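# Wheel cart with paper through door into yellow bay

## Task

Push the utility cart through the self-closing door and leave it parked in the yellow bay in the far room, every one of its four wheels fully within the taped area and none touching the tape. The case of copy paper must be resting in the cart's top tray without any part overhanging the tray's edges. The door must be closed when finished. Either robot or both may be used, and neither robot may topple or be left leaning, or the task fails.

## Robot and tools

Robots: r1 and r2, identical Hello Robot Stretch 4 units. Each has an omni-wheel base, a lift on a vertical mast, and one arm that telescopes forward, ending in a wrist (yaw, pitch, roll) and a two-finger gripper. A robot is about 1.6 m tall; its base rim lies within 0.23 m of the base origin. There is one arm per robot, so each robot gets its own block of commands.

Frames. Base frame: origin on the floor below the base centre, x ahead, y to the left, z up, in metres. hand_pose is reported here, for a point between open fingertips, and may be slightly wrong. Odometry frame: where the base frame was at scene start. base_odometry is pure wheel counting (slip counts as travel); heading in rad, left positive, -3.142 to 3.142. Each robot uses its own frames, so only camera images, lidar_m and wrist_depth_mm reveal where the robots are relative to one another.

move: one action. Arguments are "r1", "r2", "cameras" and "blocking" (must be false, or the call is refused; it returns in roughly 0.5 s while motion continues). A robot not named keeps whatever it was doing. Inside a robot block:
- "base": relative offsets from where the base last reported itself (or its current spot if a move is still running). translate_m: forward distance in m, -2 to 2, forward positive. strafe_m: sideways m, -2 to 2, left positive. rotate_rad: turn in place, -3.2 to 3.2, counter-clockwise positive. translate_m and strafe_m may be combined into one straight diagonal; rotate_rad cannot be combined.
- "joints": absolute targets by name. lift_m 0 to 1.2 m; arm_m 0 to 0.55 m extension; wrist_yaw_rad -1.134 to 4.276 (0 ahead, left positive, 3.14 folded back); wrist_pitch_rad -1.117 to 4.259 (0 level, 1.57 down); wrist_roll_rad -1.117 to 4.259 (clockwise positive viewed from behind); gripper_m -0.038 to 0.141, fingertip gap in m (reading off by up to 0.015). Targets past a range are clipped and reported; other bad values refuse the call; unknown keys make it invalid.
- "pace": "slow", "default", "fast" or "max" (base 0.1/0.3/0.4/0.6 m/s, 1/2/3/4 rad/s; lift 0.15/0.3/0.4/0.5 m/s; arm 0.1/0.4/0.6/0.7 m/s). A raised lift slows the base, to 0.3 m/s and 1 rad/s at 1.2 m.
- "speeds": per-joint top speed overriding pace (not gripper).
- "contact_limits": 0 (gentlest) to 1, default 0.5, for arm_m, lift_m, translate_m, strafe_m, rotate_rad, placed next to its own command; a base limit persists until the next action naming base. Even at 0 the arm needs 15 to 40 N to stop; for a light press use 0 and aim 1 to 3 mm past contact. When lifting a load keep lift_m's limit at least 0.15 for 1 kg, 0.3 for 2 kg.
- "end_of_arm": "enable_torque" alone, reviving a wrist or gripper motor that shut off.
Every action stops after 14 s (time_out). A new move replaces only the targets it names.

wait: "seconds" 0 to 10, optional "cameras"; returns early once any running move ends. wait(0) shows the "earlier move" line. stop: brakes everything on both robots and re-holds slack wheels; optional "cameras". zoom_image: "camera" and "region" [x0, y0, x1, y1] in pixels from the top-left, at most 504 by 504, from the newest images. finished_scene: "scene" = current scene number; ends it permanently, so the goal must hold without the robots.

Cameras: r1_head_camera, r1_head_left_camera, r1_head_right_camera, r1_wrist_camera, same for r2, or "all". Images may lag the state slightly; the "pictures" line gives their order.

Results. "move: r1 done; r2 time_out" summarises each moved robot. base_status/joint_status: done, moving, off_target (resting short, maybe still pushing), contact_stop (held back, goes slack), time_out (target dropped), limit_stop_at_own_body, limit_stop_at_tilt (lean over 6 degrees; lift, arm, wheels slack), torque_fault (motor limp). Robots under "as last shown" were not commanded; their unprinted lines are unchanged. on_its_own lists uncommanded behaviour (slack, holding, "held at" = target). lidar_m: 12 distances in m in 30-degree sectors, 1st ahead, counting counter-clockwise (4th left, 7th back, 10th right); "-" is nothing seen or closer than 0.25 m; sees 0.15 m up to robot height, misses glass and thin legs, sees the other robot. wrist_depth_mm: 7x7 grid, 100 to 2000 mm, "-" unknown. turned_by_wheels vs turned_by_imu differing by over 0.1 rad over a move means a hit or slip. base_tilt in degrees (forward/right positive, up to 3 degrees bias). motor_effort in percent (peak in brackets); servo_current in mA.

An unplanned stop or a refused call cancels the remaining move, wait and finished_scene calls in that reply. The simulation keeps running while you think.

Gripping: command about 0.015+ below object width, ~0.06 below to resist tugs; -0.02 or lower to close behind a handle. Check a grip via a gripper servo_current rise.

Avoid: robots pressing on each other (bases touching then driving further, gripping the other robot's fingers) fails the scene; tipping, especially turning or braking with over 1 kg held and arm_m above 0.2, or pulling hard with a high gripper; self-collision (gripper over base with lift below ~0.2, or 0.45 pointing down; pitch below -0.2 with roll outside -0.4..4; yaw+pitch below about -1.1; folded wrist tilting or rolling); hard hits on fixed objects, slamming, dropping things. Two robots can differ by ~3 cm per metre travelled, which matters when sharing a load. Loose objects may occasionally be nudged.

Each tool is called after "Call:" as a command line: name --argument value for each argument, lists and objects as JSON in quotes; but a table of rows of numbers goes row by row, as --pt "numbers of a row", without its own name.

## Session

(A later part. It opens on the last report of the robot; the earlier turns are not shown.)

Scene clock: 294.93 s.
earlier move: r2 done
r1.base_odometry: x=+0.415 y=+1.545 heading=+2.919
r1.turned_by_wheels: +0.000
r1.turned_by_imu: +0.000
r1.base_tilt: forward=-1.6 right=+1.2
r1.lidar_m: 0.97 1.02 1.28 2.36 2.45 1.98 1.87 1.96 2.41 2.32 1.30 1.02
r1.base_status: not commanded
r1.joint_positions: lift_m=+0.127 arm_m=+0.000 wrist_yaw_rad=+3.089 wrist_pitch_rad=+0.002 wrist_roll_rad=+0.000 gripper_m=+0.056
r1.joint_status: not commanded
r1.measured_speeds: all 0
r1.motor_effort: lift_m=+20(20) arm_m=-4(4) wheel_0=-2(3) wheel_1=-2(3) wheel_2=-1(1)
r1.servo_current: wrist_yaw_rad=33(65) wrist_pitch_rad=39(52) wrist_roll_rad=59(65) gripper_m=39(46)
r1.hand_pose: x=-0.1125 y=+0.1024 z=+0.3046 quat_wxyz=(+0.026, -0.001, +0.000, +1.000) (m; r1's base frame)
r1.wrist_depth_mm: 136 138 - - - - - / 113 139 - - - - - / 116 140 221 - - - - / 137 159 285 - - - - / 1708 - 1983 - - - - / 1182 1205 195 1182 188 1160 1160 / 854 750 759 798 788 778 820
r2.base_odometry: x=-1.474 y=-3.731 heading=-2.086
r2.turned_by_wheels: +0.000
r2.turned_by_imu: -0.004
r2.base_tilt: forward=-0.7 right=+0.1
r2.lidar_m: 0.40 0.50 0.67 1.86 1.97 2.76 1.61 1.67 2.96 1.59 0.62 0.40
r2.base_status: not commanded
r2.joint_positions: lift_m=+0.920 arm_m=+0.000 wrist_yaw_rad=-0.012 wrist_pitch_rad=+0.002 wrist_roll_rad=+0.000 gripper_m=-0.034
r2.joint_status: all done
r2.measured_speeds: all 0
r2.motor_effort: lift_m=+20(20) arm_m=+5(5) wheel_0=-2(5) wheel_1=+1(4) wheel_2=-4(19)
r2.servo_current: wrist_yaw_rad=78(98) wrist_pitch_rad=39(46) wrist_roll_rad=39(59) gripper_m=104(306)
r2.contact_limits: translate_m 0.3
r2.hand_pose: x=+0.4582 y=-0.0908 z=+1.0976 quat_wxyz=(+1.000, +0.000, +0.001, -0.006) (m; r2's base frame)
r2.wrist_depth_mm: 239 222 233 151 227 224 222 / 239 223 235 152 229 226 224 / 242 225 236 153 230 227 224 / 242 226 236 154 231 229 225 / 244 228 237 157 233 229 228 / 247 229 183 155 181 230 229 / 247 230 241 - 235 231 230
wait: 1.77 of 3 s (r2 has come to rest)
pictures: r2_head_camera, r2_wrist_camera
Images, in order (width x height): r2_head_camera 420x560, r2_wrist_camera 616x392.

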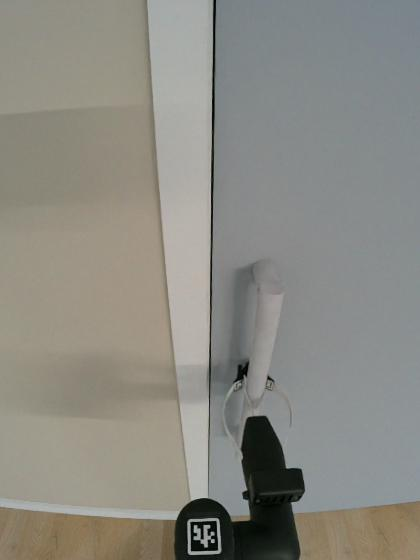

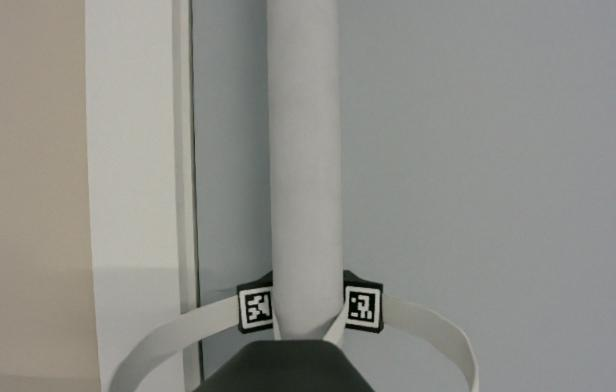

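Call:
move --blocking false --r2 '{"base":{"translate_m":-0.121,"strafe_m":-0.047},"joints":{"wrist_yaw_rad":0.12},"pace":"slow","speeds":{"wrist_yaw_rad":0.09}}'

Call:
wait --seconds 3 --cameras '["r2_head_camera", "r2_wrist_camera"]'

Scene clock: 335.07 s.
move: r2 moving
r1: as last shown
r1.turned_by_imu: -0.001
r1.base_tilt: forward=-1.6 right=+1.3
r1.lidar_m: 0.98 1.02 1.28 2.36 2.46 1.94 1.87 1.97 2.41 2.34 1.26 1.00
r1.motor_effort: lift_m=+20(20) arm_m=-4(4) wheel_0=-2(2) wheel_1=-3(3) wheel_2=-1(1)
r1.servo_current: wrist_yaw_rad=39(59) wrist_pitch_rad=46(46) wrist_roll_rad=39(65) gripper_m=39(46)
r1.wrist_depth_mm: 136 138 - - - - - / 113 139 - - - - - / 117 139 222 - - - - / 137 159 285 - - - - / 1618 - 1983 - - - - / 1205 1205 195 1182 187 1160 1160 / 854 750 750 798 798 768 820
r2.base_odometry: x=-1.472 y=-3.718 heading=-2.087
r2.turned_by_wheels: -0.001
r2.turned_by_imu: +0.000
r2.base_tilt: forward=-0.7 right=+0.1
r2.lidar_m: 0.38 0.48 0.73 1.84 1.98 2.81 1.61 1.67 2.98 1.59 0.68 0.49
r2.base_status: translate_m moving; strafe_m moving
r2.joint_positions: lift_m=+0.920 arm_m=+0.000 wrist_yaw_rad=+0.021 wrist_pitch_rad=+0.002 wrist_roll_rad=+0.000 gripper_m=-0.034
r2.joint_status: wrist_yaw_rad moving
r2.measured_speeds: translate_m=-0.048 strafe_m=-0.018 rotate_rad=+0.000 lift_m=+0.000 arm_m=+0.000 wrist_yaw_rad=+0.104 wrist_pitch_rad=+0.000 wrist_roll_rad=+0.000
r2.motor_effort: lift_m=+20(20) arm_m=+5(5) wheel_0=-9(12) wheel_1=-9(9) wheel_2=+7(7)
r2.servo_current: wrist_yaw_rad=85(156) wrist_pitch_rad=33(46) wrist_roll_rad=39(59) gripper_m=111(111)
r2.hand_pose: x=+0.4610 y=-0.0812 z=+1.0976 quat_wxyz=(+1.000, +0.000, +0.001, +0.011) (m; r2's base frame)
r2.wrist_depth_mm: 252 235 242 159 234 230 226 / 254 235 244 160 235 231 228 / 255 236 245 163 236 233 229 / 256 239 246 163 237 233 230 / 259 240 248 164 239 236 230 / 259 242 185 165 178 235 233 / 263 245 240 - 239 236 233
pictures: none

Scene clock: 337.07 s.
earlier move: r2 done
r1.base_odometry: x=+0.415 y=+1.545 heading=+2.919
r1.turned_by_wheels: +0.000
r1.turned_by_imu: +0.000
r1.base_tilt: forward=-1.6 right=+1.2
r1.lidar_m: 1.03 1.03 1.26 2.36 2.45 1.95 1.86 1.99 2.43 2.33 1.25 1.01
r1.base_status: not commanded
r1.joint_positions: lift_m=+0.127 arm_m=+0.000 wrist_yaw_rad=+3.089 wrist_pitch_rad=+0.002 wrist_roll_rad=+0.000 gripper_m=+0.056
r1.joint_status: not commanded
r1.measured_speeds: all 0
r1.motor_effort: lift_m=+20(20) arm_m=-4(4) wheel_0=-2(3) wheel_1=-3(3) wheel_2=-1(1)
r1.servo_current: wrist_yaw_rad=52(72) wrist_pitch_rad=46(46) wrist_roll_rad=26(65) gripper_m=39(52)
r1.hand_pose: x=-0.1125 y=+0.1024 z=+0.3046 quat_wxyz=(+0.026, -0.001, +0.000, +1.000) (m; r1's base frame)
r1.wrist_depth_mm: 136 138 - - - - - / 113 139 - - - - - / 117 140 223 - - - - / 137 159 283 - - - - / 1661 - 1921 - - - - / 1182 1229 194 1205 188 1138 1160 / 842 741 759 798 778 768 820
r2.base_odometry: x=-1.455 y=-3.604 heading=-2.086
r2.turned_by_wheels: +0.001
r2.turned_by_imu: -0.031
r2.base_tilt: forward=-0.7 right=+0.1
r2.lidar_m: 0.40 0.60 0.86 1.89 2.01 2.73 1.52 1.53 2.98 2.21 0.74 0.51
r2.base_status: done
r2.joint_positions: lift_m=+0.920 arm_m=+0.000 wrist_yaw_rad=+0.123 wrist_pitch_rad=+0.002 wrist_roll_rad=+0.000 gripper_m=-0.034
r2.joint_status: all done
r2.measured_speeds: all 0
r2.motor_effort: lift_m=+20(20) arm_m=-5(5) wheel_0=-6(19) wheel_1=-7(20) wheel_2=+15(19)
r2.servo_current: wrist_yaw_rad=46(156) wrist_pitch_rad=46(52) wrist_roll_rad=46(65) gripper_m=111(111)
r2.hand_pose: x=+0.4679 y=-0.0515 z=+1.0976 quat_wxyz=(+0.998, +0.000, +0.001, +0.061) (m; r2's base frame)
r2.wrist_depth_mm: 382 364 246 162 236 231 228 / 384 368 247 163 237 232 229 / 387 368 247 164 238 234 230 / 392 368 249 164 239 236 232 / 394 370 252 167 241 237 233 / 394 377 183 166 180 237 235 / 397 382 347 - 243 237 236
wait: 2.00 of 3 s (r2 has come to rest)
pictures: r2_head_camera, r2_wrist_camera
Images, in order (width x height): r2_head_camera 420x560, r2_wrist_camera 616x392.

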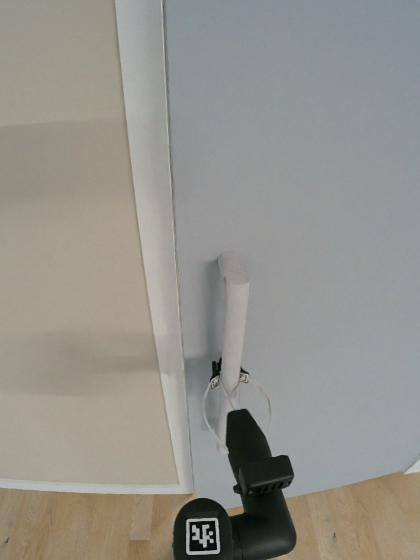

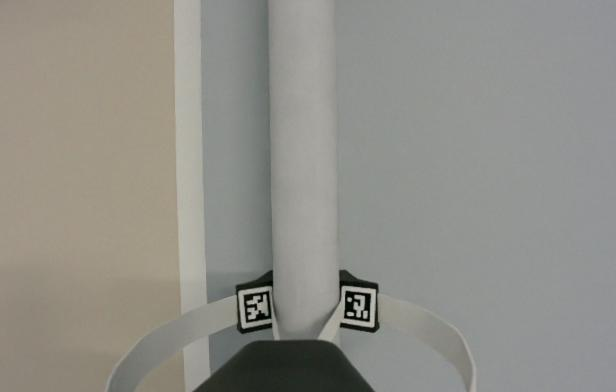

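Call:
move --blocking false --r2 '{"base":{"translate_m":-0.222,"strafe_m":-0.145},"joints":{"wrist_yaw_rad":0.375},"pace":"slow","speeds":{"wrist_yaw_rad":0.09}}'

Call:
wait --seconds 5 --cameras '["r2_head_camera", "r2_wrist_camera"]'

Scene clock: 346.20 s.
move: r2 moving
r1: as last shown
r1.base_tilt: forward=-1.6 right=+1.3
r1.lidar_m: 1.03 1.03 1.31 2.35 2.46 1.95 1.88 1.96 2.42 2.35 1.29 1.04
r1.motor_effort: lift_m=+20(20) arm_m=-4(4) wheel_0=-2(2) wheel_1=-3(3) wheel_2=-1(1)
r1.servo_current: wrist_yaw_rad=52(59) wrist_pitch_rad=46(46) wrist_roll_rad=52(59) gripper_m=39(46)
r1.wrist_depth_mm: 137 138 - - - - - / 113 139 - - - - - / 116 139 221 - - - - / 137 160 285 - - - - / 1708 - 1983 - - - - / 1182 1205 194 1205 187 1138 1160 / 854 750 759 798 788 778 820
r2.base_odometry: x=-1.456 y=-3.590 heading=-2.086
r2.turned_by_wheels: +0.000
r2.turned_by_imu: +0.001
r2.base_tilt: forward=-0.6 right=+0.1
r2.lidar_m: 0.42 0.60 0.85 1.88 1.99 2.75 1.53 1.50 2.91 2.20 0.78 0.51
r2.base_status: translate_m moving; strafe_m moving
r2.joint_positions: lift_m=+0.920 arm_m=+0.000 wrist_yaw_rad=+0.158 wrist_pitch_rad=+0.002 wrist_roll_rad=+0.000 gripper_m=-0.034
r2.joint_status: wrist_yaw_rad moving
r2.measured_speeds: translate_m=-0.045 strafe_m=-0.029 rotate_rad=-0.002 lift_m=+0.000 arm_m=+0.000 wrist_yaw_rad=+0.087 wrist_pitch_rad=+0.000 wrist_roll_rad=+0.000
r2.motor_effort: lift_m=+20(20) arm_m=-5(5) wheel_0=+1(8) wheel_1=-12(12) wheel_2=+19(20)
r2.servo_current: wrist_yaw_rad=52(104) wrist_pitch_rad=39(39) wrist_roll_rad=46(59) gripper_m=111(111)
r2.hand_pose: x=+0.4695 y=-0.0408 z=+1.0976 quat_wxyz=(+0.997, +0.000, +0.001, +0.079) (m; r2's base frame)
r2.wrist_depth_mm: 399 379 246 161 236 230 225 / 402 384 248 162 237 230 227 / 404 384 250 165 238 232 228 / 410 387 250 163 238 233 229 / 415 392 253 165 240 236 230 / 418 394 183 166 180 236 233 / 418 399 256 - 242 236 233
pictures: none

Scene clock: 349.53 s.
earlier move: r2 done
r1.base_odometry: x=+0.415 y=+1.545 heading=+2.919
r1.turned_by_wheels: +0.000
r1.turned_by_imu: +0.000
r1.base_tilt: forward=-1.6 right=+1.3
r1.lidar_m: 1.10 1.04 1.30 2.33 2.46 1.95 1.88 1.98 2.43 2.34 1.30 1.03
r1.base_status: not commanded
r1.joint_positions: lift_m=+0.127 arm_m=+0.000 wrist_yaw_rad=+3.089 wrist_pitch_rad=+0.002 wrist_roll_rad=+0.000 gripper_m=+0.056
r1.joint_status: not commanded
r1.measured_speeds: all 0
r1.motor_effort: lift_m=+20(20) arm_m=-4(4) wheel_0=-2(3) wheel_1=-3(3) wheel_2=-1(1)
r1.servo_current: wrist_yaw_rad=52(72) wrist_pitch_rad=39(52) wrist_roll_rad=33(65) gripper_m=39(52)
r1.hand_pose: x=-0.1125 y=+0.1024 z=+0.3046 quat_wxyz=(+0.026, -0.001, +0.000, +1.000) (m; r1's base frame)
r1.wrist_depth_mm: 136 138 - - - - - / 112 139 - - - - - / 116 139 222 - - - - / 137 159 285 - - - - / 1661 - 1983 - - - - / 1182 1205 194 1182 188 1160 1138 / 854 750 750 798 778 768 820
r2.base_odometry: x=-1.472 y=-3.340 heading=-2.084
r2.turned_by_wheels: +0.002
r2.turned_by_imu: +0.004
r2.base_tilt: forward=-0.7 right=+0.0
r2.lidar_m: 0.40 0.82 1.19 2.03 2.14 2.96 1.25 1.31 2.78 2.70 1.10 0.56
r2.base_status: done
r2.joint_positions: lift_m=+0.920 arm_m=+0.000 wrist_yaw_rad=+0.387 wrist_pitch_rad=+0.002 wrist_roll_rad=+0.000 gripper_m=-0.034
r2.joint_status: all done
r2.measured_speeds: all 0
r2.motor_effort: lift_m=+20(20) arm_m=-5(5) wheel_0=+13(14) wheel_1=-7(13) wheel_2=+18(22)
r2.servo_current: wrist_yaw_rad=85(111) wrist_pitch_rad=46(46) wrist_roll_rad=39(59) gripper_m=104(111)
r2.hand_pose: x=+0.4710 y=+0.0279 z=+1.0976 quat_wxyz=(+0.981, +0.000, +0.001, +0.192) (m; r2's base frame)
r2.wrist_depth_mm: - - 246 164 234 227 220 / - - 249 165 235 227 223 / - - 250 165 236 229 223 / - - 251 166 238 229 224 / - - 253 166 238 231 227 / - - 183 167 181 232 228 / - - 257 - 240 231 229
wait: 3.33 of 5 s (r2 has come to rest)
pictures: r2_head_camera, r2_wrist_camera
Images, in order (width x height): r2_head_camera 420x560, r2_wrist_camera 616x392.

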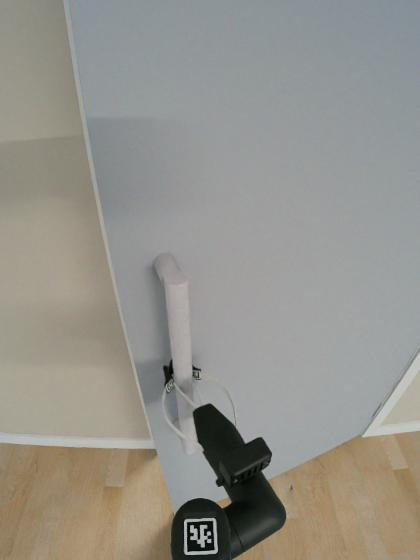

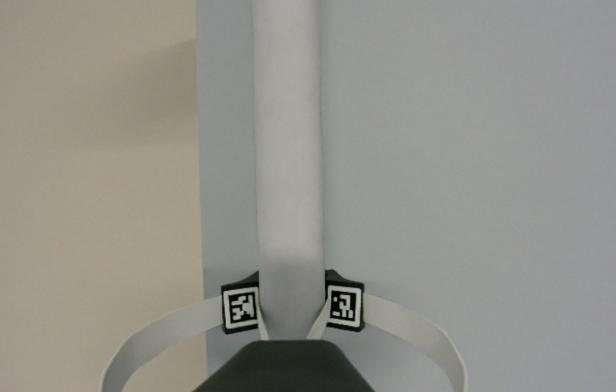

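Call:
move --blocking false --r2 '{"base":{"translate_m":-0.245,"strafe_m":-0.225},"joints":{"wrist_yaw_rad":0.65},"pace":"slow","speeds":{"wrist_yaw_rad":0.075}}'

Call:
wait --seconds 5 --cameras '["r2_head_camera", "r2_wrist_camera"]'

Scene clock: 374.10 s.
move: r2 moving
r1: as last shown
r1.lidar_m: 1.09 1.03 1.29 2.35 2.47 1.97 1.87 1.97 2.44 2.36 1.30 1.04
r1.servo_current: wrist_yaw_rad=33(59) wrist_pitch_rad=46(46) wrist_roll_rad=46(52) gripper_m=46(46)
r1.wrist_depth_mm: 137 138 - - - - - / 112 139 - - - - - / 117 140 223 - - - - / 137 160 285 - - - - / 1661 - 1863 - - - - / 1182 1205 193 1205 187 1182 1138 / 842 759 750 809 798 778 820
r2.base_odometry: x=-1.475 y=-3.327 heading=-2.083
r2.turned_by_wheels: +0.002
r2.turned_by_imu: +0.002
r2.base_tilt: forward=-0.7 right=+0.0
r2.lidar_m: 0.41 0.48 1.16 2.04 2.17 3.00 1.26 1.30 2.81 2.69 1.08 0.59
r2.base_status: translate_m moving; strafe_m moving
r2.joint_positions: lift_m=+0.920 arm_m=+0.000 wrist_yaw_rad=+0.417 wrist_pitch_rad=+0.002 wrist_roll_rad=+0.000 gripper_m=-0.034
r2.joint_status: wrist_yaw_rad moving
r2.measured_speeds: translate_m=-0.037 strafe_m=-0.034 rotate_rad=+0.000 lift_m=+0.000 arm_m=+0.000 wrist_yaw_rad=+0.073 wrist_pitch_rad=+0.000 wrist_roll_rad=+0.000
r2.motor_effort: lift_m=+20(20) arm_m=-5(5) wheel_0=+11(13) wheel_1=-11(12) wheel_2=+22(23)
r2.servo_current: wrist_yaw_rad=91(98) wrist_pitch_rad=39(46) wrist_roll_rad=52(59) gripper_m=98(111)
r2.hand_pose: x=+0.4701 y=+0.0368 z=+1.0976 quat_wxyz=(+0.978, +0.000, +0.001, +0.207) (m; r2's base frame)
r2.wrist_depth_mm: - - 248 163 232 224 220 / - - 249 164 233 226 221 / - - 251 164 235 227 222 / - - 252 166 236 229 223 / - - 255 165 237 229 224 / - - 182 166 181 230 225 / - - - - 238 230 226
pictures: none

Scene clock: 378.17 s.
earlier move: r2 done
r1.base_odometry: x=+0.415 y=+1.545 heading=+2.919
r1.turned_by_wheels: +0.000
r1.turned_by_imu: +0.000
r1.base_tilt: forward=-1.6 right=+1.3
r1.lidar_m: 1.18 1.01 1.31 2.37 2.45 1.96 1.87 1.99 2.42 2.34 1.32 1.01
r1.base_status: not commanded
r1.joint_positions: lift_m=+0.127 arm_m=+0.000 wrist_yaw_rad=+3.089 wrist_pitch_rad=+0.002 wrist_roll_rad=+0.000 gripper_m=+0.056
r1.joint_status: not commanded
r1.measured_speeds: all 0
r1.motor_effort: lift_m=+20(20) arm_m=-4(4) wheel_0=-2(3) wheel_1=-3(3) wheel_2=-1(1)
r1.servo_current: wrist_yaw_rad=59(65) wrist_pitch_rad=46(52) wrist_roll_rad=46(72) gripper_m=46(46)
r1.hand_pose: x=-0.1125 y=+0.1024 z=+0.3046 quat_wxyz=(+0.026, -0.001, +0.000, +1.000) (m; r1's base frame)
r1.wrist_depth_mm: 136 138 - - - - - / 112 139 - - - - - / 116 139 223 - - - - / 136 160 287 - - - - / 1708 - 1921 - - - - / 1182 1205 194 1160 188 1160 1118 / 842 750 750 809 788 778 820
r2.base_odometry: x=-1.548 y=-3.016 heading=-2.083
r2.turned_by_wheels: +0.000
r2.turned_by_imu: +0.048
r2.base_tilt: forward=-0.6 right=+0.0
r2.lidar_m: 0.38 0.45 1.55 2.27 2.42 3.47 1.02 1.18 2.56 2.47 1.36 0.71
r2.base_status: done
r2.joint_positions: lift_m=+0.920 arm_m=+0.000 wrist_yaw_rad=+0.657 wrist_pitch_rad=+0.002 wrist_roll_rad=+0.000 gripper_m=-0.034
r2.joint_status: all done
r2.measured_speeds: all 0
r2.motor_effort: lift_m=+20(20) arm_m=-5(5) wheel_0=+13(22) wheel_1=-6(13) wheel_2=+15(25)
r2.servo_current: wrist_yaw_rad=52(130) wrist_pitch_rad=39(46) wrist_roll_rad=39(65) gripper_m=98(111)
r2.hand_pose: x=+0.4527 y=+0.1070 z=+1.0976 quat_wxyz=(+0.946, +0.000, +0.001, +0.323) (m; r2's base frame)
r2.wrist_depth_mm: - - 248 163 231 224 219 / - - 249 163 234 225 221 / - - 250 164 235 228 222 / - - 252 166 237 229 223 / - - 254 165 238 229 224 / - - 183 167 181 230 226 / - - - - 239 229 226
wait: 4.07 of 5 s (r2 has come to rest)
pictures: r2_head_camera, r2_wrist_camera
Images, in order (width x height): r2_head_camera 420x560, r2_wrist_camera 616x392.

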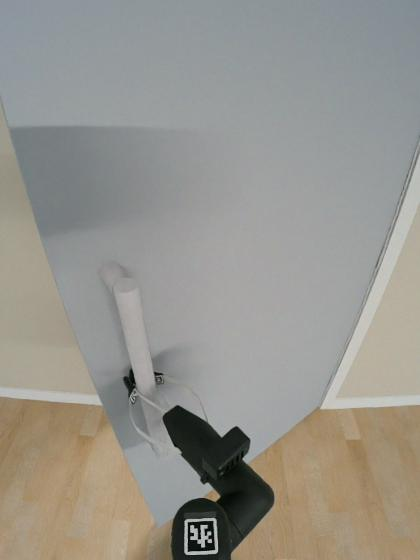

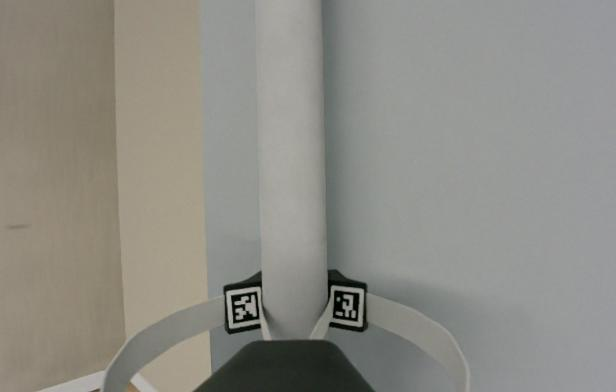

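Call:
move --blocking false --r2 '{"base":{"translate_m":-0.168,"strafe_m":-0.318},"joints":{"wrist_yaw_rad":0.98},"pace":"slow","speeds":{"wrist_yaw_rad":0.083}}'

Call:
wait --seconds 6 --cameras '["r2_head_camera", "r2_wrist_camera"]'

Scene clock: 390.60 s.
move: r2 moving
r1: as last shown
r1.base_tilt: forward=-1.6 right=+1.2
r1.lidar_m: 1.19 1.03 1.29 2.35 2.44 1.96 1.87 1.97 2.40 2.33 1.29 1.02
r1.motor_effort: lift_m=+20(20) arm_m=-4(4) wheel_0=-2(2) wheel_1=-3(3) wheel_2=-1(1)
r1.servo_current: wrist_yaw_rad=52(65) wrist_pitch_rad=52(52) wrist_roll_rad=39(52) gripper_m=39(46)
r1.wrist_depth_mm: 136 138 - - - - - / 112 139 - - - - - / 117 139 222 - - - - / 137 160 283 - - - - / 1661 - 1983 - - - - / 1182 1229 194 1182 187 1160 1118 / 854 759 759 798 798 788 809
r2.base_odometry: x=-1.555 y=-3.006 heading=-2.081
r2.turned_by_wheels: +0.002
r2.turned_by_imu: +0.002
r2.base_tilt: forward=-0.7 right=+0.0
r2.lidar_m: 0.38 0.43 1.56 2.29 2.45 3.52 1.00 1.16 2.53 2.45 1.35 0.71
r2.base_status: translate_m moving; strafe_m moving
r2.joint_positions: lift_m=+0.920 arm_m=+0.000 wrist_yaw_rad=+0.690 wrist_pitch_rad=+0.002 wrist_roll_rad=+0.000 gripper_m=-0.034
r2.joint_status: wrist_yaw_rad moving
r2.measured_speeds: translate_m=-0.023 strafe_m=-0.043 rotate_rad=+0.002 lift_m=+0.000 arm_m=+0.000 wrist_yaw_rad=+0.082 wrist_pitch_rad=+0.000 wrist_roll_rad=+0.000
r2.motor_effort: lift_m=+20(20) arm_m=-5(5) wheel_0=+12(16) wheel_1=-12(12) wheel_2=+19(20)
r2.servo_current: wrist_yaw_rad=13(85) wrist_pitch_rad=39(46) wrist_roll_rad=46(52) gripper_m=98(104)
r2.hand_pose: x=+0.4490 y=+0.1163 z=+1.0976 quat_wxyz=(+0.941, +0.000, +0.001, +0.338) (m; r2's base frame)
r2.wrist_depth_mm: - - 249 162 232 224 216 / - - 250 164 234 224 218 / - - 251 163 235 225 219 / - - 253 167 236 227 220 / - - 255 165 238 228 223 / - - 183 167 180 229 223 / - - 257 - 238 227 224
pictures: none

Scene clock: 394.97 s.
earlier move: r2 done
r1.base_odometry: x=+0.415 y=+1.545 heading=+2.919
r1.turned_by_wheels: +0.000
r1.turned_by_imu: +0.000
r1.base_tilt: forward=-1.6 right=+1.3
r1.lidar_m: 1.27 1.03 1.31 2.35 2.46 1.97 1.86 1.99 2.43 2.34 1.31 1.02
r1.base_status: not commanded
r1.joint_positions: lift_m=+0.127 arm_m=+0.000 wrist_yaw_rad=+3.089 wrist_pitch_rad=+0.002 wrist_roll_rad=+0.000 gripper_m=+0.056
r1.joint_status: not commanded
r1.measured_speeds: all 0
r1.motor_effort: lift_m=+20(20) arm_m=-4(4) wheel_0=-2(3) wheel_1=-3(3) wheel_2=-1(1)
r1.servo_current: wrist_yaw_rad=46(78) wrist_pitch_rad=39(52) wrist_roll_rad=52(65) gripper_m=39(52)
r1.hand_pose: x=-0.1125 y=+0.1024 z=+0.3046 quat_wxyz=(+0.026, -0.001, +0.000, +1.000) (m; r1's base frame)
r1.wrist_depth_mm: 137 139 - - - - - / 113 139 - - - - - / 117 139 221 - - - - / 137 159 285 - - - - / 1708 - - - - - - / 1182 1182 194 1205 187 1160 1138 / 866 759 759 798 798 778 820
r2.base_odometry: x=-1.743 y=-2.715 heading=-2.080
r2.turned_by_wheels: +0.001
r2.turned_by_imu: +0.061
r2.base_tilt: forward=-0.7 right=+0.0
r2.lidar_m: 0.52 0.38 1.88 2.61 2.85 0.92 0.93 2.74 2.14 2.14 1.44 0.95
r2.base_status: done
r2.joint_positions: lift_m=+0.920 arm_m=+0.000 wrist_yaw_rad=+1.000 wrist_pitch_rad=+0.002 wrist_roll_rad=+0.000 gripper_m=-0.034
r2.joint_status: all done
r2.measured_speeds: all 0
r2.on_its_own: wrist_yaw_rad is at rest, and its servo_current (117 mA) is outside its rest range (0 to 104 mA)
r2.motor_effort: lift_m=+20(20) arm_m=-5(5) wheel_0=+23(29) wheel_1=-1(12) wheel_2=+13(20)
r2.servo_current: wrist_yaw_rad=117(130) wrist_pitch_rad=39(52) wrist_roll_rad=46(65) gripper_m=104(111)
r2.hand_pose: x=+0.4003 y=+0.1954 z=+1.0976 quat_wxyz=(+0.878, +0.000, +0.001, +0.479) (m; r2's base frame)
r2.wrist_depth_mm: - - 254 230 224 211 202 / - - 257 232 226 213 - / - - 257 176 227 213 205 / - - 259 175 228 214 206 / - - 260 173 229 215 208 / - - 179 167 224 216 208 / - - - - 229 214 209
wait: 4.37 of 6 s (r2 has come to rest)
pictures: r2_head_camera, r2_wrist_camera
Images, in order (width x height): r2_head_camera 420x560, r2_wrist_camera 616x392.

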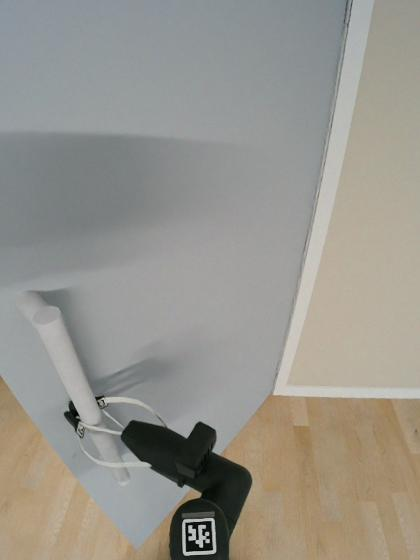

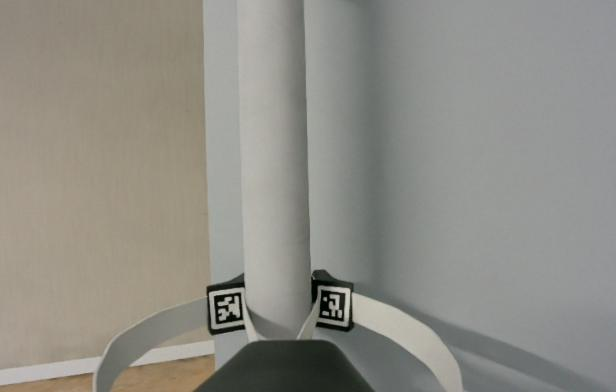

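Call:
move --blocking false --r2 '{"base":{"translate_m":-0.104,"strafe_m":-0.30},"joints":{"wrist_yaw_rad":1.2},"pace":"slow","speeds":{"wrist_yaw_rad":0.06}}'

Call:
wait --seconds 6 --cameras '["r2_head_camera", "r2_wrist_camera", "r2_head_left_camera"]'

Scene clock: 410.30 s.
move: r2 moving
r1: as last shown
r1.lidar_m: 1.29 1.04 1.29 2.35 2.46 1.95 1.86 1.98 2.42 2.34 1.28 1.02
r1.motor_effort: lift_m=+20(20) arm_m=-4(4) wheel_0=-2(3) wheel_1=-2(3) wheel_2=-1(1)
r1.servo_current: wrist_yaw_rad=52(65) wrist_pitch_rad=46(52) wrist_roll_rad=59(65) gripper_m=46(46)
r1.wrist_depth_mm: 137 138 - - - - - / 112 139 - - - - - / 116 140 222 - - - - / 137 159 286 - - - - / 1661 - 1921 - - - - / 1160 1205 193 1205 188 1160 1138 / 854 759 759 809 788 768 820
r2.base_odometry: x=-1.752 y=-2.705 heading=-2.077
r2.turned_by_wheels: +0.003
r2.turned_by_imu: +0.010
r2.base_tilt: forward=-0.6 right=+0.0
r2.lidar_m: 0.49 0.39 1.93 2.61 2.87 0.91 0.95 2.70 2.15 2.14 1.41 0.93
r2.base_status: translate_m moving; strafe_m moving
r2.joint_positions: lift_m=+0.920 arm_m=+0.000 wrist_yaw_rad=+1.023 wrist_pitch_rad=+0.002 wrist_roll_rad=+0.000 gripper_m=-0.034
r2.joint_status: wrist_yaw_rad moving
r2.measured_speeds: translate_m=-0.016 strafe_m=-0.048 rotate_rad=-0.002 lift_m=+0.000 arm_m=+0.000 wrist_yaw_rad=+0.062 wrist_pitch_rad=+0.000 wrist_roll_rad=+0.000
r2.motor_effort: lift_m=+20(20) arm_m=-5(5) wheel_0=+23(27) wheel_1=-6(7) wheel_2=+15(16)
r2.servo_current: wrist_yaw_rad=65(124) wrist_pitch_rad=39(46) wrist_roll_rad=52(65) gripper_m=104(111)
r2.hand_pose: x=+0.3957 y=+0.2007 z=+1.0976 quat_wxyz=(+0.872, +0.000, +0.001, +0.490) (m; r2's base frame)
r2.wrist_depth_mm: - - 256 172 224 210 201 / - - 258 164 225 211 203 / - - 259 164 227 212 203 / - - 260 170 228 213 204 / - - 263 170 229 214 206 / - - 181 170 224 215 206 / - - - - 229 213 207
pictures: none

Scene clock: 414.37 s.
earlier move: r2 contact_stop
r1.base_odometry: x=+0.415 y=+1.545 heading=+2.919
r1.turned_by_wheels: +0.000
r1.turned_by_imu: +0.000
r1.base_tilt: forward=-1.6 right=+1.2
r1.lidar_m: 1.31 1.03 1.31 2.36 2.48 1.94 1.86 1.96 2.41 2.34 1.29 1.03
r1.base_status: not commanded
r1.joint_positions: lift_m=+0.127 arm_m=+0.000 wrist_yaw_rad=+3.089 wrist_pitch_rad=+0.002 wrist_roll_rad=+0.000 gripper_m=+0.056
r1.joint_status: not commanded
r1.measured_speeds: all 0
r1.motor_effort: lift_m=+20(20) arm_m=-4(4) wheel_0=-2(3) wheel_1=-3(3) wheel_2=-1(1)
r1.servo_current: wrist_yaw_rad=52(72) wrist_pitch_rad=39(52) wrist_roll_rad=52(65) gripper_m=33(46)
r1.hand_pose: x=-0.1125 y=+0.1024 z=+0.3046 quat_wxyz=(+0.026, -0.001, +0.000, +1.000) (m; r1's base frame)
r1.wrist_depth_mm: 137 138 - - - - - / 113 139 - - - - - / 116 140 222 - - - - / 137 159 286 - - - - / 1618 - 1983 - - - - / 1182 1229 193 1182 187 1160 1138 / 854 768 750 798 798 778 820
r2.base_odometry: x=-1.841 y=-2.593 heading=-2.005
r2.turned_by_wheels: +0.072
r2.turned_by_imu: +0.086
r2.base_tilt: forward=-0.6 right=+0.0
r2.lidar_m: 0.53 0.35 2.19 2.75 3.17 0.94 0.98 2.39 1.98 1.99 1.38 1.00
r2.base_status: translate_m contact_stop (by the wheels' count: -0.064 of -0.104); strafe_m contact_stop (by the wheels' count: -0.149 of -0.300)
r2.joint_positions: lift_m=+0.920 arm_m=+0.000 wrist_yaw_rad=+1.178 wrist_pitch_rad=+0.002 wrist_roll_rad=+0.000 gripper_m=-0.034
r2.joint_status: wrist_yaw_rad off_target (ended at +1.178, target +1.200)
r2.measured_speeds: all 0
r2.on_its_own: the wheels are slack since a contact_stop; wrist_yaw_rad is at rest, and its servo_current (124 mA) is outside its rest range (0 to 104 mA)
r2.motor_effort: lift_m=+20(20) arm_m=-4(5) wheel_0=+0(32) wheel_1=+0(7) wheel_2=+0(17)
r2.servo_current: wrist_yaw_rad=124(234) wrist_pitch_rad=46(46) wrist_roll_rad=59(65) gripper_m=104(111)
r2.hand_pose: x=+0.3621 y=+0.2329 z=+1.0976 quat_wxyz=(+0.832, +0.000, +0.001, +0.555) (m; r2's base frame)
r2.wrist_depth_mm: - - - 162 225 209 198 / - - - 163 227 211 200 / - - - 164 228 212 200 / - - - 164 228 212 202 / - - - 166 230 214 202 / - - 183 166 180 213 204 / - - - - 231 211 204
wait: 4.07 of 6 s (r2 has come to rest)
pictures: r2_head_camera, r2_head_left_camera, r2_wrist_camera
Images, in order (width x height): r2_head_camera 420x560, r2_head_left_camera 420x672, r2_wrist_camera 616x392.

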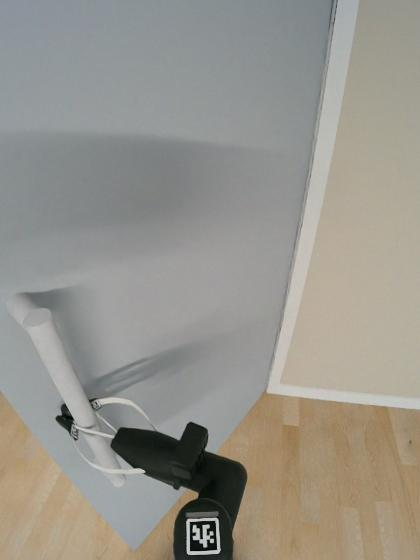

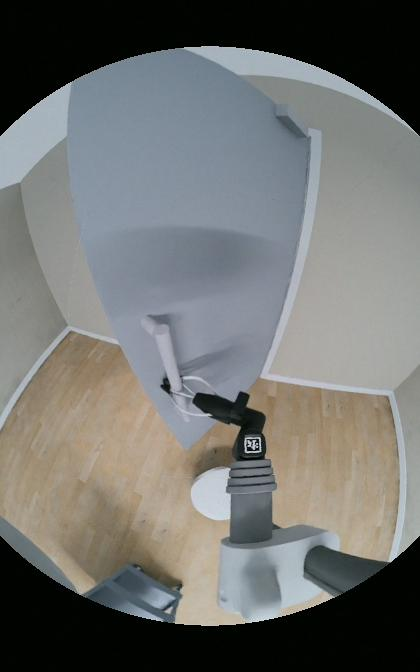

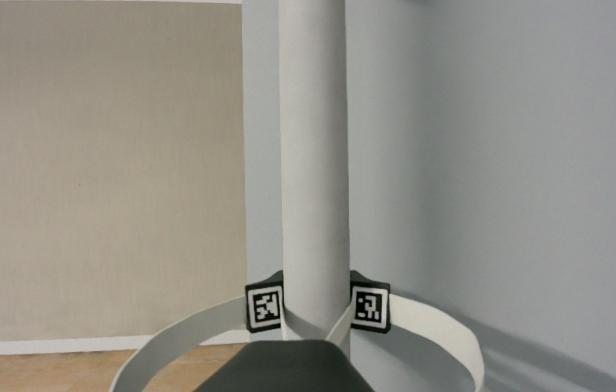

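Call:
move --blocking false --r2 '{"base":{"translate_m":-0.095,"strafe_m":-0.07},"joints":{"wrist_yaw_rad":1.05},"pace":"slow","speeds":{"wrist_yaw_rad":0.08},"contact_limits":{"translate_m":0.8,"strafe_m":0.8}}'

Call:
wait --seconds 4 --cameras '["r2_head_camera", "r2_wrist_camera"]'

r2: "contact_limits": translate_m and strafe_m are given together and make one move, which takes one limit: state it under one of them only
Scene clock: 443.07 s.
r1.base_odometry: x=+0.415 y=+1.545 heading=+2.919
r1.turned_by_wheels: +0.000
r1.turned_by_imu: +0.000
r1.base_tilt: forward=-1.6 right=+1.3
r1.lidar_m: 1.33 1.03 1.30 2.36 2.48 1.95 1.87 1.97 2.41 2.34 1.28 1.03
r1.base_status: not commanded
r1.joint_positions: lift_m=+0.127 arm_m=+0.000 wrist_yaw_rad=+3.089 wrist_pitch_rad=+0.002 wrist_roll_rad=+0.000 gripper_m=+0.056
r1.joint_status: not commanded
r1.measured_speeds: all 0
r1.motor_effort: lift_m=+20(20) arm_m=-4(4) wheel_0=-2(3) wheel_1=-3(3) wheel_2=-1(1)
r1.servo_current: wrist_yaw_rad=46(72) wrist_pitch_rad=46(52) wrist_roll_rad=46(65) gripper_m=46(46)
r1.hand_pose: x=-0.1125 y=+0.1024 z=+0.3046 quat_wxyz=(+0.026, -0.001, +0.000, +1.000) (m; r1's base frame)
r1.wrist_depth_mm: 136 138 - - - - - / 113 139 - - - - - / 116 139 221 - - - - / 137 159 286 - - - - / 1708 - 1983 - - - - / 1182 1205 195 1182 187 1138 1160 / 842 741 759 788 798 788 809
r2.base_odometry: x=-1.841 y=-2.593 heading=-2.005
r2.turned_by_wheels: +0.000
r2.turned_by_imu: +0.000
r2.base_tilt: forward=-0.7 right=+0.1
r2.lidar_m: 0.52 0.37 2.22 2.76 3.10 0.93 0.98 2.37 2.00 1.98 1.39 1.01
r2.base_status: translate_m contact_stop (by the wheels' count: -0.064 of -0.104); strafe_m contact_stop (by the wheels' count: -0.149 of -0.300)
r2.joint_positions: lift_m=+0.920 arm_m=+0.000 wrist_yaw_rad=+1.178 wrist_pitch_rad=+0.002 wrist_roll_rad=+0.000 gripper_m=-0.034
r2.joint_status: wrist_yaw_rad off_target (ended at +1.178, target +1.200)
r2.measured_speeds: all 0
r2.on_its_own: the wheels are slack since a contact_stop; wrist_yaw_rad is at rest, and its servo_current (137 mA) is outside its rest range (0 to 104 mA)
r2.motor_effort: lift_m=+20(20) arm_m=-5(5) wheel_0=+0(32) wheel_1=+0(7) wheel_2=+0(17)
r2.servo_current: wrist_yaw_rad=137(234) wrist_pitch_rad=39(46) wrist_roll_rad=46(65) gripper_m=91(111)
r2.hand_pose: x=+0.3621 y=+0.2329 z=+1.0976 quat_wxyz=(+0.832, +0.000, +0.001, +0.555) (m; r2's base frame)
r2.wrist_depth_mm: - - - 162 226 209 198 / - - - 163 228 210 198 / - - - 164 228 212 202 / - - - 164 228 212 202 / - - - 166 230 214 203 / - - 183 165 179 213 204 / - - - - 231 211 204
pictures: none

not run: a call was refused earlier in this reply.

Call:
move --blocking false --r2 '{"base":{"translate_m":-0.095,"strafe_m":-0.07},"joints":{"wrist_yaw_rad":1.05},"pace":"slow","speeds":{"wrist_yaw_rad":0.08},"contact_limits":{"translate_m":0.8}}'

Call:
wait --seconds 4 --cameras '["r2_head_camera", "r2_wrist_camera"]'

Scene clock: 448.10 s.
move: r2 moving
r1.base_odometry: x=+0.415 y=+1.545 heading=+2.919
r1.turned_by_wheels: +0.000
r1.turned_by_imu: +0.000
r1.base_tilt: forward=-1.5 right=+1.3
r1.lidar_m: 1.29 1.03 1.31 2.35 2.48 1.97 1.87 1.97 2.43 2.33 1.28 1.03
r1.base_status: not commanded
r1.joint_positions: lift_m=+0.127 arm_m=+0.000 wrist_yaw_rad=+3.089 wrist_pitch_rad=+0.002 wrist_roll_rad=+0.000 gripper_m=+0.056
r1.joint_status: not commanded
r1.measured_speeds: all 0
r1.motor_effort: lift_m=+20(20) arm_m=-4(4) wheel_0=-2(2) wheel_1=-3(3) wheel_2=-1(1)
r1.servo_current: wrist_yaw_rad=46(72) wrist_pitch_rad=33(46) wrist_roll_rad=39(65) gripper_m=39(46)
r1.hand_pose: x=-0.1125 y=+0.1024 z=+0.3046 quat_wxyz=(+0.026, -0.001, +0.000, +1.000) (m; r1's base frame)
r1.wrist_depth_mm: 137 138 - - - - - / 113 139 - - - - - / 116 139 223 - - - - / 137 159 282 - - - - / 1661 - 1983 - - - - / 1205 1229 193 1160 187 1160 1160 / 866 750 741 798 798 778 809
r2.base_odometry: x=-1.843 y=-2.581 heading=-2.005
r2.turned_by_wheels: +0.000
r2.turned_by_imu: +0.001
r2.base_tilt: forward=-0.6 right=+0.1
r2.lidar_m: 0.53 0.38 2.25 2.75 3.15 0.92 0.98 2.34 1.99 1.98 1.38 1.02
r2.base_status: translate_m moving; strafe_m moving
r2.joint_positions: lift_m=+0.920 arm_m=+0.000 wrist_yaw_rad=+1.162 wrist_pitch_rad=+0.002 wrist_roll_rad=+0.000 gripper_m=-0.034
r2.joint_status: wrist_yaw_rad moving
r2.measured_speeds: translate_m=-0.042 strafe_m=-0.032 rotate_rad=+0.004 lift_m=+0.000 arm_m=+0.000 wrist_yaw_rad=-0.074 wrist_pitch_rad=+0.000 wrist_roll_rad=+0.000
r2.motor_effort: lift_m=+20(20) arm_m=-4(5) wheel_0=+2(8) wheel_1=-14(15) wheel_2=+14(15)
r2.servo_current: wrist_yaw_rad=65(150) wrist_pitch_rad=46(46) wrist_roll_rad=46(59) gripper_m=98(111)
r2.contact_limits: translate_m 0.8
r2.hand_pose: x=+0.3659 y=+0.2298 z=+1.0976 quat_wxyz=(+0.836, +0.000, +0.001, +0.549) (m; r2's base frame)
r2.wrist_depth_mm: - - - 166 226 211 200 / - - - 162 227 213 203 / - - - 163 229 213 203 / - - - 165 229 214 204 / - - - 166 231 216 206 / - - - 165 179 213 206 / - - - - 232 213 206
pictures: none

Scene clock: 449.97 s.
earlier move: r2 done
r1.base_odometry: x=+0.415 y=+1.545 heading=+2.919
r1.turned_by_wheels: +0.000
r1.turned_by_imu: +0.000
r1.base_tilt: forward=-1.6 right=+1.3
r1.lidar_m: 1.38 1.03 1.32 2.35 2.47 1.96 1.87 1.97 2.43 2.32 1.30 1.05
r1.base_status: not commanded
r1.joint_positions: lift_m=+0.127 arm_m=+0.000 wrist_yaw_rad=+3.089 wrist_pitch_rad=+0.002 wrist_roll_rad=+0.000 gripper_m=+0.056
r1.joint_status: not commanded
r1.measured_speeds: all 0
r1.motor_effort: lift_m=+20(20) arm_m=-4(4) wheel_0=-2(3) wheel_1=-3(3) wheel_2=-1(1)
r1.servo_current: wrist_yaw_rad=52(72) wrist_pitch_rad=46(52) wrist_roll_rad=39(65) gripper_m=46(46)
r1.hand_pose: x=-0.1125 y=+0.1024 z=+0.3046 quat_wxyz=(+0.026, -0.001, +0.000, +1.000) (m; r1's base frame)
r1.wrist_depth_mm: 137 138 - - - - - / 113 139 - - - - - / 116 139 223 - - - - / 137 159 285 - - - - / 1661 - 1921 - - - - / 1182 1205 195 1182 187 1160 1160 / 842 750 750 809 788 768 809
r2.base_odometry: x=-1.864 y=-2.478 heading=-2.005
r2.turned_by_wheels: -0.001
r2.turned_by_imu: +0.000
r2.base_tilt: forward=-0.6 right=+0.1
r2.lidar_m: 0.54 0.36 2.38 2.85 0.95 0.90 4.13 2.27 1.91 1.89 1.49 1.22
r2.base_status: done
r2.joint_positions: lift_m=+0.920 arm_m=+0.000 wrist_yaw_rad=+1.042 wrist_pitch_rad=+0.002 wrist_roll_rad=+0.000 gripper_m=-0.034
r2.joint_status: all done
r2.measured_speeds: all 0
r2.motor_effort: lift_m=+20(20) arm_m=-5(5) wheel_0=-1(8) wheel_1=-12(15) wheel_2=+12(17)
r2.servo_current: wrist_yaw_rad=52(150) wrist_pitch_rad=39(46) wrist_roll_rad=52(59) gripper_m=91(111)
r2.contact_limits: translate_m 0.8
r2.hand_pose: x=+0.3919 y=+0.2049 z=+1.0976 quat_wxyz=(+0.867, +0.000, +0.001, +0.498) (m; r2's base frame)
r2.wrist_depth_mm: - - 243 162 235 232 227 / - - 245 163 236 232 229 / - - 246 163 237 233 230 / - - 247 164 238 235 231 / - - 249 164 239 236 233 / - - 249 165 178 236 235 / - - 250 - 242 236 236
wait: 1.87 of 4 s (r2 has come to rest)
pictures: r2_head_camera, r2_wrist_camera
Images, in order (width x height): r2_head_camera 420x560, r2_wrist_camera 616x392.

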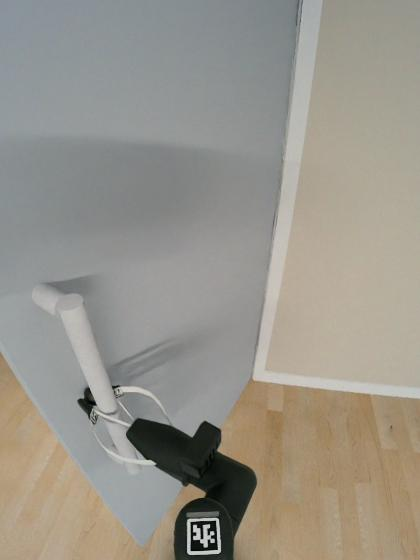

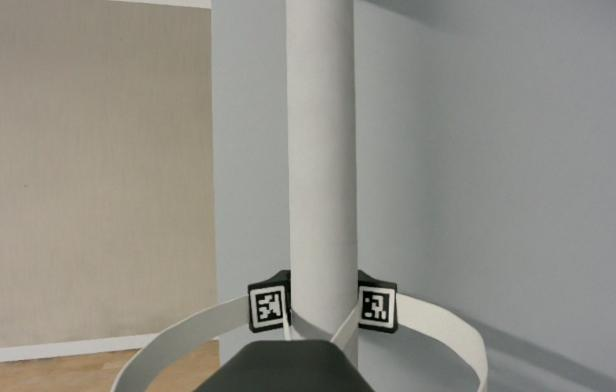

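Call:
move --blocking false --r2 '{"base":{"translate_m":-0.033,"strafe_m":-0.22},"joints":{"wrist_yaw_rad":1.21},"pace":"slow","speeds":{"wrist_yaw_rad":0.07},"contact_limits":{"translate_m":0.8}}'

Call:
wait --seconds 4 --cameras '["r2_head_camera", "r2_wrist_camera"]'

Scene clock: 462.67 s.
move: r2 moving
r1: as last shown
r1.base_tilt: forward=-1.6 right=+1.2
r1.lidar_m: 1.39 1.05 1.31 2.36 2.45 1.97 1.88 1.98 2.43 2.34 1.31 1.03
r1.motor_effort: lift_m=+20(20) arm_m=-4(4) wheel_0=-2(2) wheel_1=-2(3) wheel_2=-1(1)
r1.servo_current: wrist_yaw_rad=52(78) wrist_pitch_rad=46(46) wrist_roll_rad=52(65) gripper_m=39(46)
r1.wrist_depth_mm: 136 139 - - - - - / 113 139 - - - - - / 116 139 222 - - - - / 137 160 285 - - - - / 1661 - 1921 - - - - / 1182 1205 193 1205 187 1160 1138 / 854 750 741 798 798 788 809
r2.base_odometry: x=-1.875 y=-2.471 heading=-2.005
r2.turned_by_wheels: +0.000
r2.turned_by_imu: +0.000
r2.base_tilt: forward=-0.7 right=+0.1
r2.lidar_m: 0.56 0.39 2.37 2.87 0.94 0.88 4.10 2.25 1.90 1.90 1.47 1.22
r2.base_status: translate_m moving; strafe_m moving
r2.joint_positions: lift_m=+0.920 arm_m=+0.000 wrist_yaw_rad=+1.053 wrist_pitch_rad=+0.002 wrist_roll_rad=+0.000 gripper_m=-0.034
r2.joint_status: wrist_yaw_rad moving
r2.measured_speeds: translate_m=-0.009 strafe_m=-0.051 rotate_rad=-0.002 lift_m=+0.000 arm_m=+0.000 wrist_yaw_rad=+0.063 wrist_pitch_rad=+0.000 wrist_roll_rad=+0.000
r2.motor_effort: lift_m=+20(20) arm_m=-4(5) wheel_0=+1(3) wheel_1=-14(17) wheel_2=+12(13)
r2.servo_current: wrist_yaw_rad=202(234) wrist_pitch_rad=39(39) wrist_roll_rad=39(52) gripper_m=98(104)
r2.contact_limits: translate_m 0.8
r2.hand_pose: x=+0.3896 y=+0.2074 z=+1.0976 quat_wxyz=(+0.864, +0.000, +0.001, +0.503) (m; r2's base frame)
r2.wrist_depth_mm: - - 243 162 235 232 228 / - - 245 164 236 232 229 / - - 247 164 237 234 230 / - - 248 165 239 235 231 / - - 249 166 241 236 234 / - - 249 165 180 236 233 / - - 252 - 242 237 236
pictures: none

Scene clock: 465.60 s.
earlier move: r2 done
r1.base_odometry: x=+0.415 y=+1.545 heading=+2.919
r1.turned_by_wheels: +0.000
r1.turned_by_imu: +0.000
r1.base_tilt: forward=-1.6 right=+1.3
r1.lidar_m: 1.54 1.04 1.30 2.36 2.46 1.96 1.85 1.97 2.43 2.34 1.28 1.04
r1.base_status: not commanded
r1.joint_positions: lift_m=+0.127 arm_m=+0.000 wrist_yaw_rad=+3.089 wrist_pitch_rad=+0.002 wrist_roll_rad=+0.000 gripper_m=+0.056
r1.joint_status: not commanded
r1.measured_speeds: all 0
r1.motor_effort: lift_m=+20(20) arm_m=-4(4) wheel_0=-2(3) wheel_1=-3(3) wheel_2=-1(1)
r1.servo_current: wrist_yaw_rad=65(78) wrist_pitch_rad=46(52) wrist_roll_rad=46(65) gripper_m=39(52)
r1.hand_pose: x=-0.1125 y=+0.1024 z=+0.3046 quat_wxyz=(+0.026, -0.001, +0.000, +1.000) (m; r1's base frame)
r1.wrist_depth_mm: 136 138 - - - - - / 113 139 - - - - - / 117 139 224 - - - - / 137 160 285 - - - - / 1708 - 1983 - - - - / 1182 1205 194 1182 188 1160 1138 / 831 750 750 798 798 768 809
r2.base_odometry: x=-2.050 y=-2.356 heading=-2.004
r2.turned_by_wheels: +0.001
r2.turned_by_imu: +0.002
r2.base_tilt: forward=-0.7 right=+0.0
r2.lidar_m: 0.63 0.36 0.43 3.06 1.01 0.96 3.62 2.02 1.68 1.69 1.43 1.25
r2.base_status: done
r2.joint_positions: lift_m=+0.920 arm_m=+0.000 wrist_yaw_rad=+1.210 wrist_pitch_rad=+0.002 wrist_roll_rad=+0.000 gripper_m=-0.034
r2.joint_status: all done
r2.measured_speeds: all 0
r2.motor_effort: lift_m=+20(20) arm_m=-5(5) wheel_0=+9(13) wheel_1=-5(17) wheel_2=+9(15)
r2.servo_current: wrist_yaw_rad=33(234) wrist_pitch_rad=46(46) wrist_roll_rad=46(59) gripper_m=98(104)
r2.contact_limits: translate_m 0.8
r2.hand_pose: x=+0.3545 y=+0.2390 z=+1.0976 quat_wxyz=(+0.822, +0.000, +0.001, +0.569) (m; r2's base frame)
r2.wrist_depth_mm: - - 245 161 237 233 229 / - - 246 163 238 234 231 / - - 247 164 239 235 231 / - - 249 166 241 236 232 / - - 250 166 242 237 234 / - - 185 165 178 237 236 / - - 253 - 243 237 236
wait: 2.93 of 4 s (r2 has come to rest)
pictures: r2_head_camera, r2_wrist_camera
Images, in order (width x height): r2_head_camera 420x560, r2_wrist_camera 616x392.

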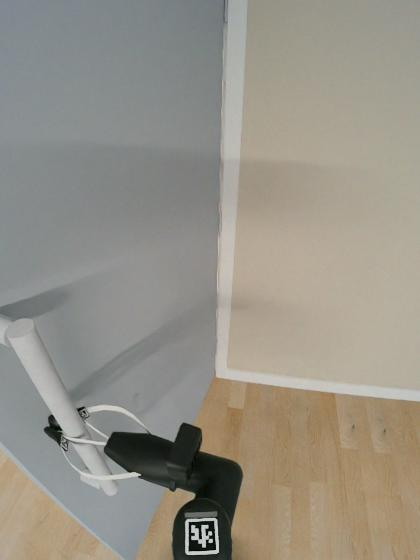

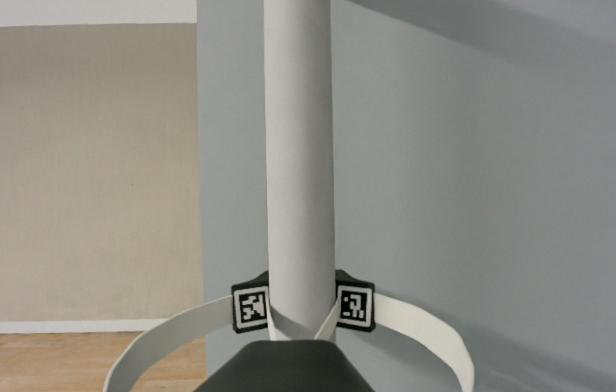

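Call:
move --blocking false --r2 '{"base":{"translate_m":0.017,"strafe_m":-0.265},"joints":{"wrist_yaw_rad":1.46},"pace":"slow","speeds":{"wrist_yaw_rad":0.085},"contact_limits":{"translate_m":0.8}}'

Call:
wait --seconds 5 --cameras '["r2_head_camera", "r2_wrist_camera", "r2_head_right_camera"]'

Scene clock: 474.83 s.
move: r2 moving
r1: as last shown
r1.lidar_m: 1.52 1.03 1.30 2.36 2.48 1.96 1.87 1.96 2.40 2.34 1.29 1.02
r1.servo_current: wrist_yaw_rad=52(52) wrist_pitch_rad=46(52) wrist_roll_rad=52(59) gripper_m=46(46)
r1.wrist_depth_mm: 136 138 - - - - - / 113 139 - - - - - / 116 139 222 - - - - / 137 159 285 - - - - / 1661 - 1863 - - - - / 1182 1182 194 1205 188 1160 1160 / 842 759 741 798 798 788 820
r2.base_odometry: x=-2.063 y=-2.351 heading=-2.004
r2.turned_by_wheels: +0.000
r2.turned_by_imu: +0.001
r2.base_tilt: forward=-0.6 right=+0.0
r2.lidar_m: 0.62 0.35 0.41 3.09 1.01 0.97 3.77 1.97 1.67 1.67 1.44 1.21
r2.base_status: translate_m moving; strafe_m moving
r2.joint_positions: lift_m=+0.920 arm_m=+0.000 wrist_yaw_rad=+1.244 wrist_pitch_rad=+0.002 wrist_roll_rad=+0.000 gripper_m=-0.034
r2.joint_status: wrist_yaw_rad moving
r2.measured_speeds: translate_m=+0.004 strafe_m=-0.055 rotate_rad=+0.003 lift_m=+0.000 arm_m=+0.000 wrist_yaw_rad=+0.084 wrist_pitch_rad=+0.000 wrist_roll_rad=+0.000
r2.motor_effort: lift_m=+20(20) arm_m=-4(5) wheel_0=+16(16) wheel_1=-10(12) wheel_2=-2(9)
r2.servo_current: wrist_yaw_rad=26(78) wrist_pitch_rad=39(46) wrist_roll_rad=39(59) gripper_m=91(104)
r2.contact_limits: translate_m 0.8
r2.hand_pose: x=+0.3463 y=+0.2451 z=+1.0976 quat_wxyz=(+0.813, +0.000, +0.001, +0.583) (m; r2's base frame)
r2.wrist_depth_mm: - - 246 162 236 231 227 / - - 248 163 236 232 228 / - - 250 164 238 233 228 / - - 250 165 239 235 230 / - - 252 167 240 235 231 / - - 185 166 180 235 233 / - - 255 - 242 236 234
pictures: none

Scene clock: 478.17 s.
earlier move: r2 done
r1.base_odometry: x=+0.415 y=+1.545 heading=+2.919
r1.turned_by_wheels: +0.000
r1.turned_by_imu: +0.000
r1.base_tilt: forward=-1.6 right=+1.3
r1.lidar_m: 3.06 1.04 1.29 2.35 2.46 1.95 1.87 1.97 2.44 2.34 1.31 1.04
r1.base_status: not commanded
r1.joint_positions: lift_m=+0.127 arm_m=+0.000 wrist_yaw_rad=+3.089 wrist_pitch_rad=+0.002 wrist_roll_rad=+0.000 gripper_m=+0.056
r1.joint_status: not commanded
r1.measured_speeds: all 0
r1.motor_effort: lift_m=+20(20) arm_m=-4(4) wheel_0=-2(3) wheel_1=-3(3) wheel_2=-1(1)
r1.servo_current: wrist_yaw_rad=46(65) wrist_pitch_rad=46(52) wrist_roll_rad=39(65) gripper_m=46(52)
r1.hand_pose: x=-0.1125 y=+0.1024 z=+0.3046 quat_wxyz=(+0.026, -0.001, +0.000, +1.000) (m; r1's base frame)
r1.wrist_depth_mm: 137 138 - - - - - / 112 139 - - - - - / 116 139 222 - - - - / 137 159 283 - - - - / 1708 - 1983 - - - - / 1160 1205 194 1182 187 1160 1138 / 854 741 750 798 788 778 820
r2.base_odometry: x=-2.297 y=-2.260 heading=-2.004
r2.turned_by_wheels: +0.000
r2.turned_by_imu: +0.003
r2.base_tilt: forward=-0.7 right=+0.1
r2.lidar_m: 0.86 0.30 0.36 3.33 1.17 1.15 3.14 1.71 1.43 1.41 1.36 1.12
r2.base_status: done
r2.joint_positions: lift_m=+0.920 arm_m=+0.000 wrist_yaw_rad=+1.466 wrist_pitch_rad=+0.002 wrist_roll_rad=+0.000 gripper_m=-0.034
r2.joint_status: all done
r2.measured_speeds: all 0
r2.motor_effort: lift_m=+20(20) arm_m=-5(5) wheel_0=+11(19) wheel_1=-1(13) wheel_2=-5(9)
r2.servo_current: wrist_yaw_rad=52(98) wrist_pitch_rad=46(46) wrist_roll_rad=46(59) gripper_m=91(111)
r2.contact_limits: translate_m 0.8
r2.hand_pose: x=+0.2880 y=+0.2777 z=+1.0976 quat_wxyz=(+0.743, -0.001, +0.001, +0.669) (m; r2's base frame)
r2.wrist_depth_mm: - - 246 163 235 230 225 / - - 248 164 236 229 227 / - - 249 164 238 231 227 / - - 250 165 239 233 229 / - - 252 166 239 235 229 / - - 186 167 180 235 232 / - - 256 - 242 235 233
wait: 3.33 of 5 s (r2 has come to rest)
pictures: r2_head_camera, r2_head_right_camera, r2_wrist_camera
Images, in order (width x height): r2_head_camera 420x560, r2_head_right_camera 420x672, r2_wrist_camera 616x392.

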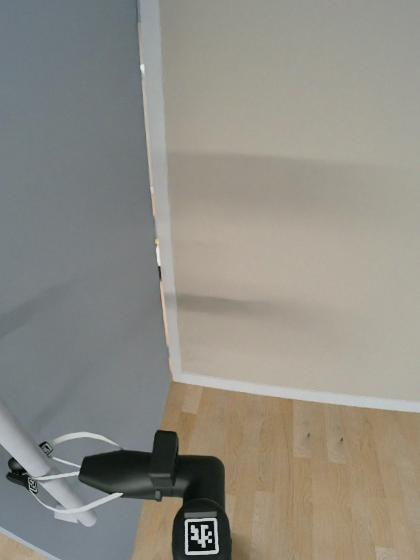

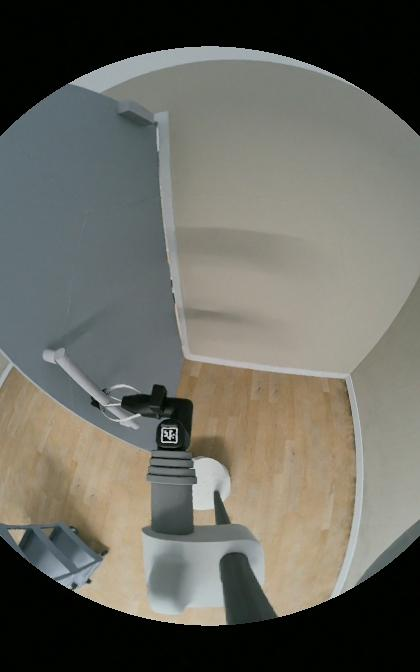

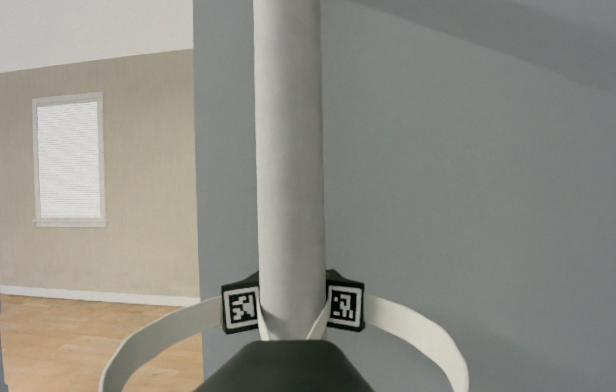

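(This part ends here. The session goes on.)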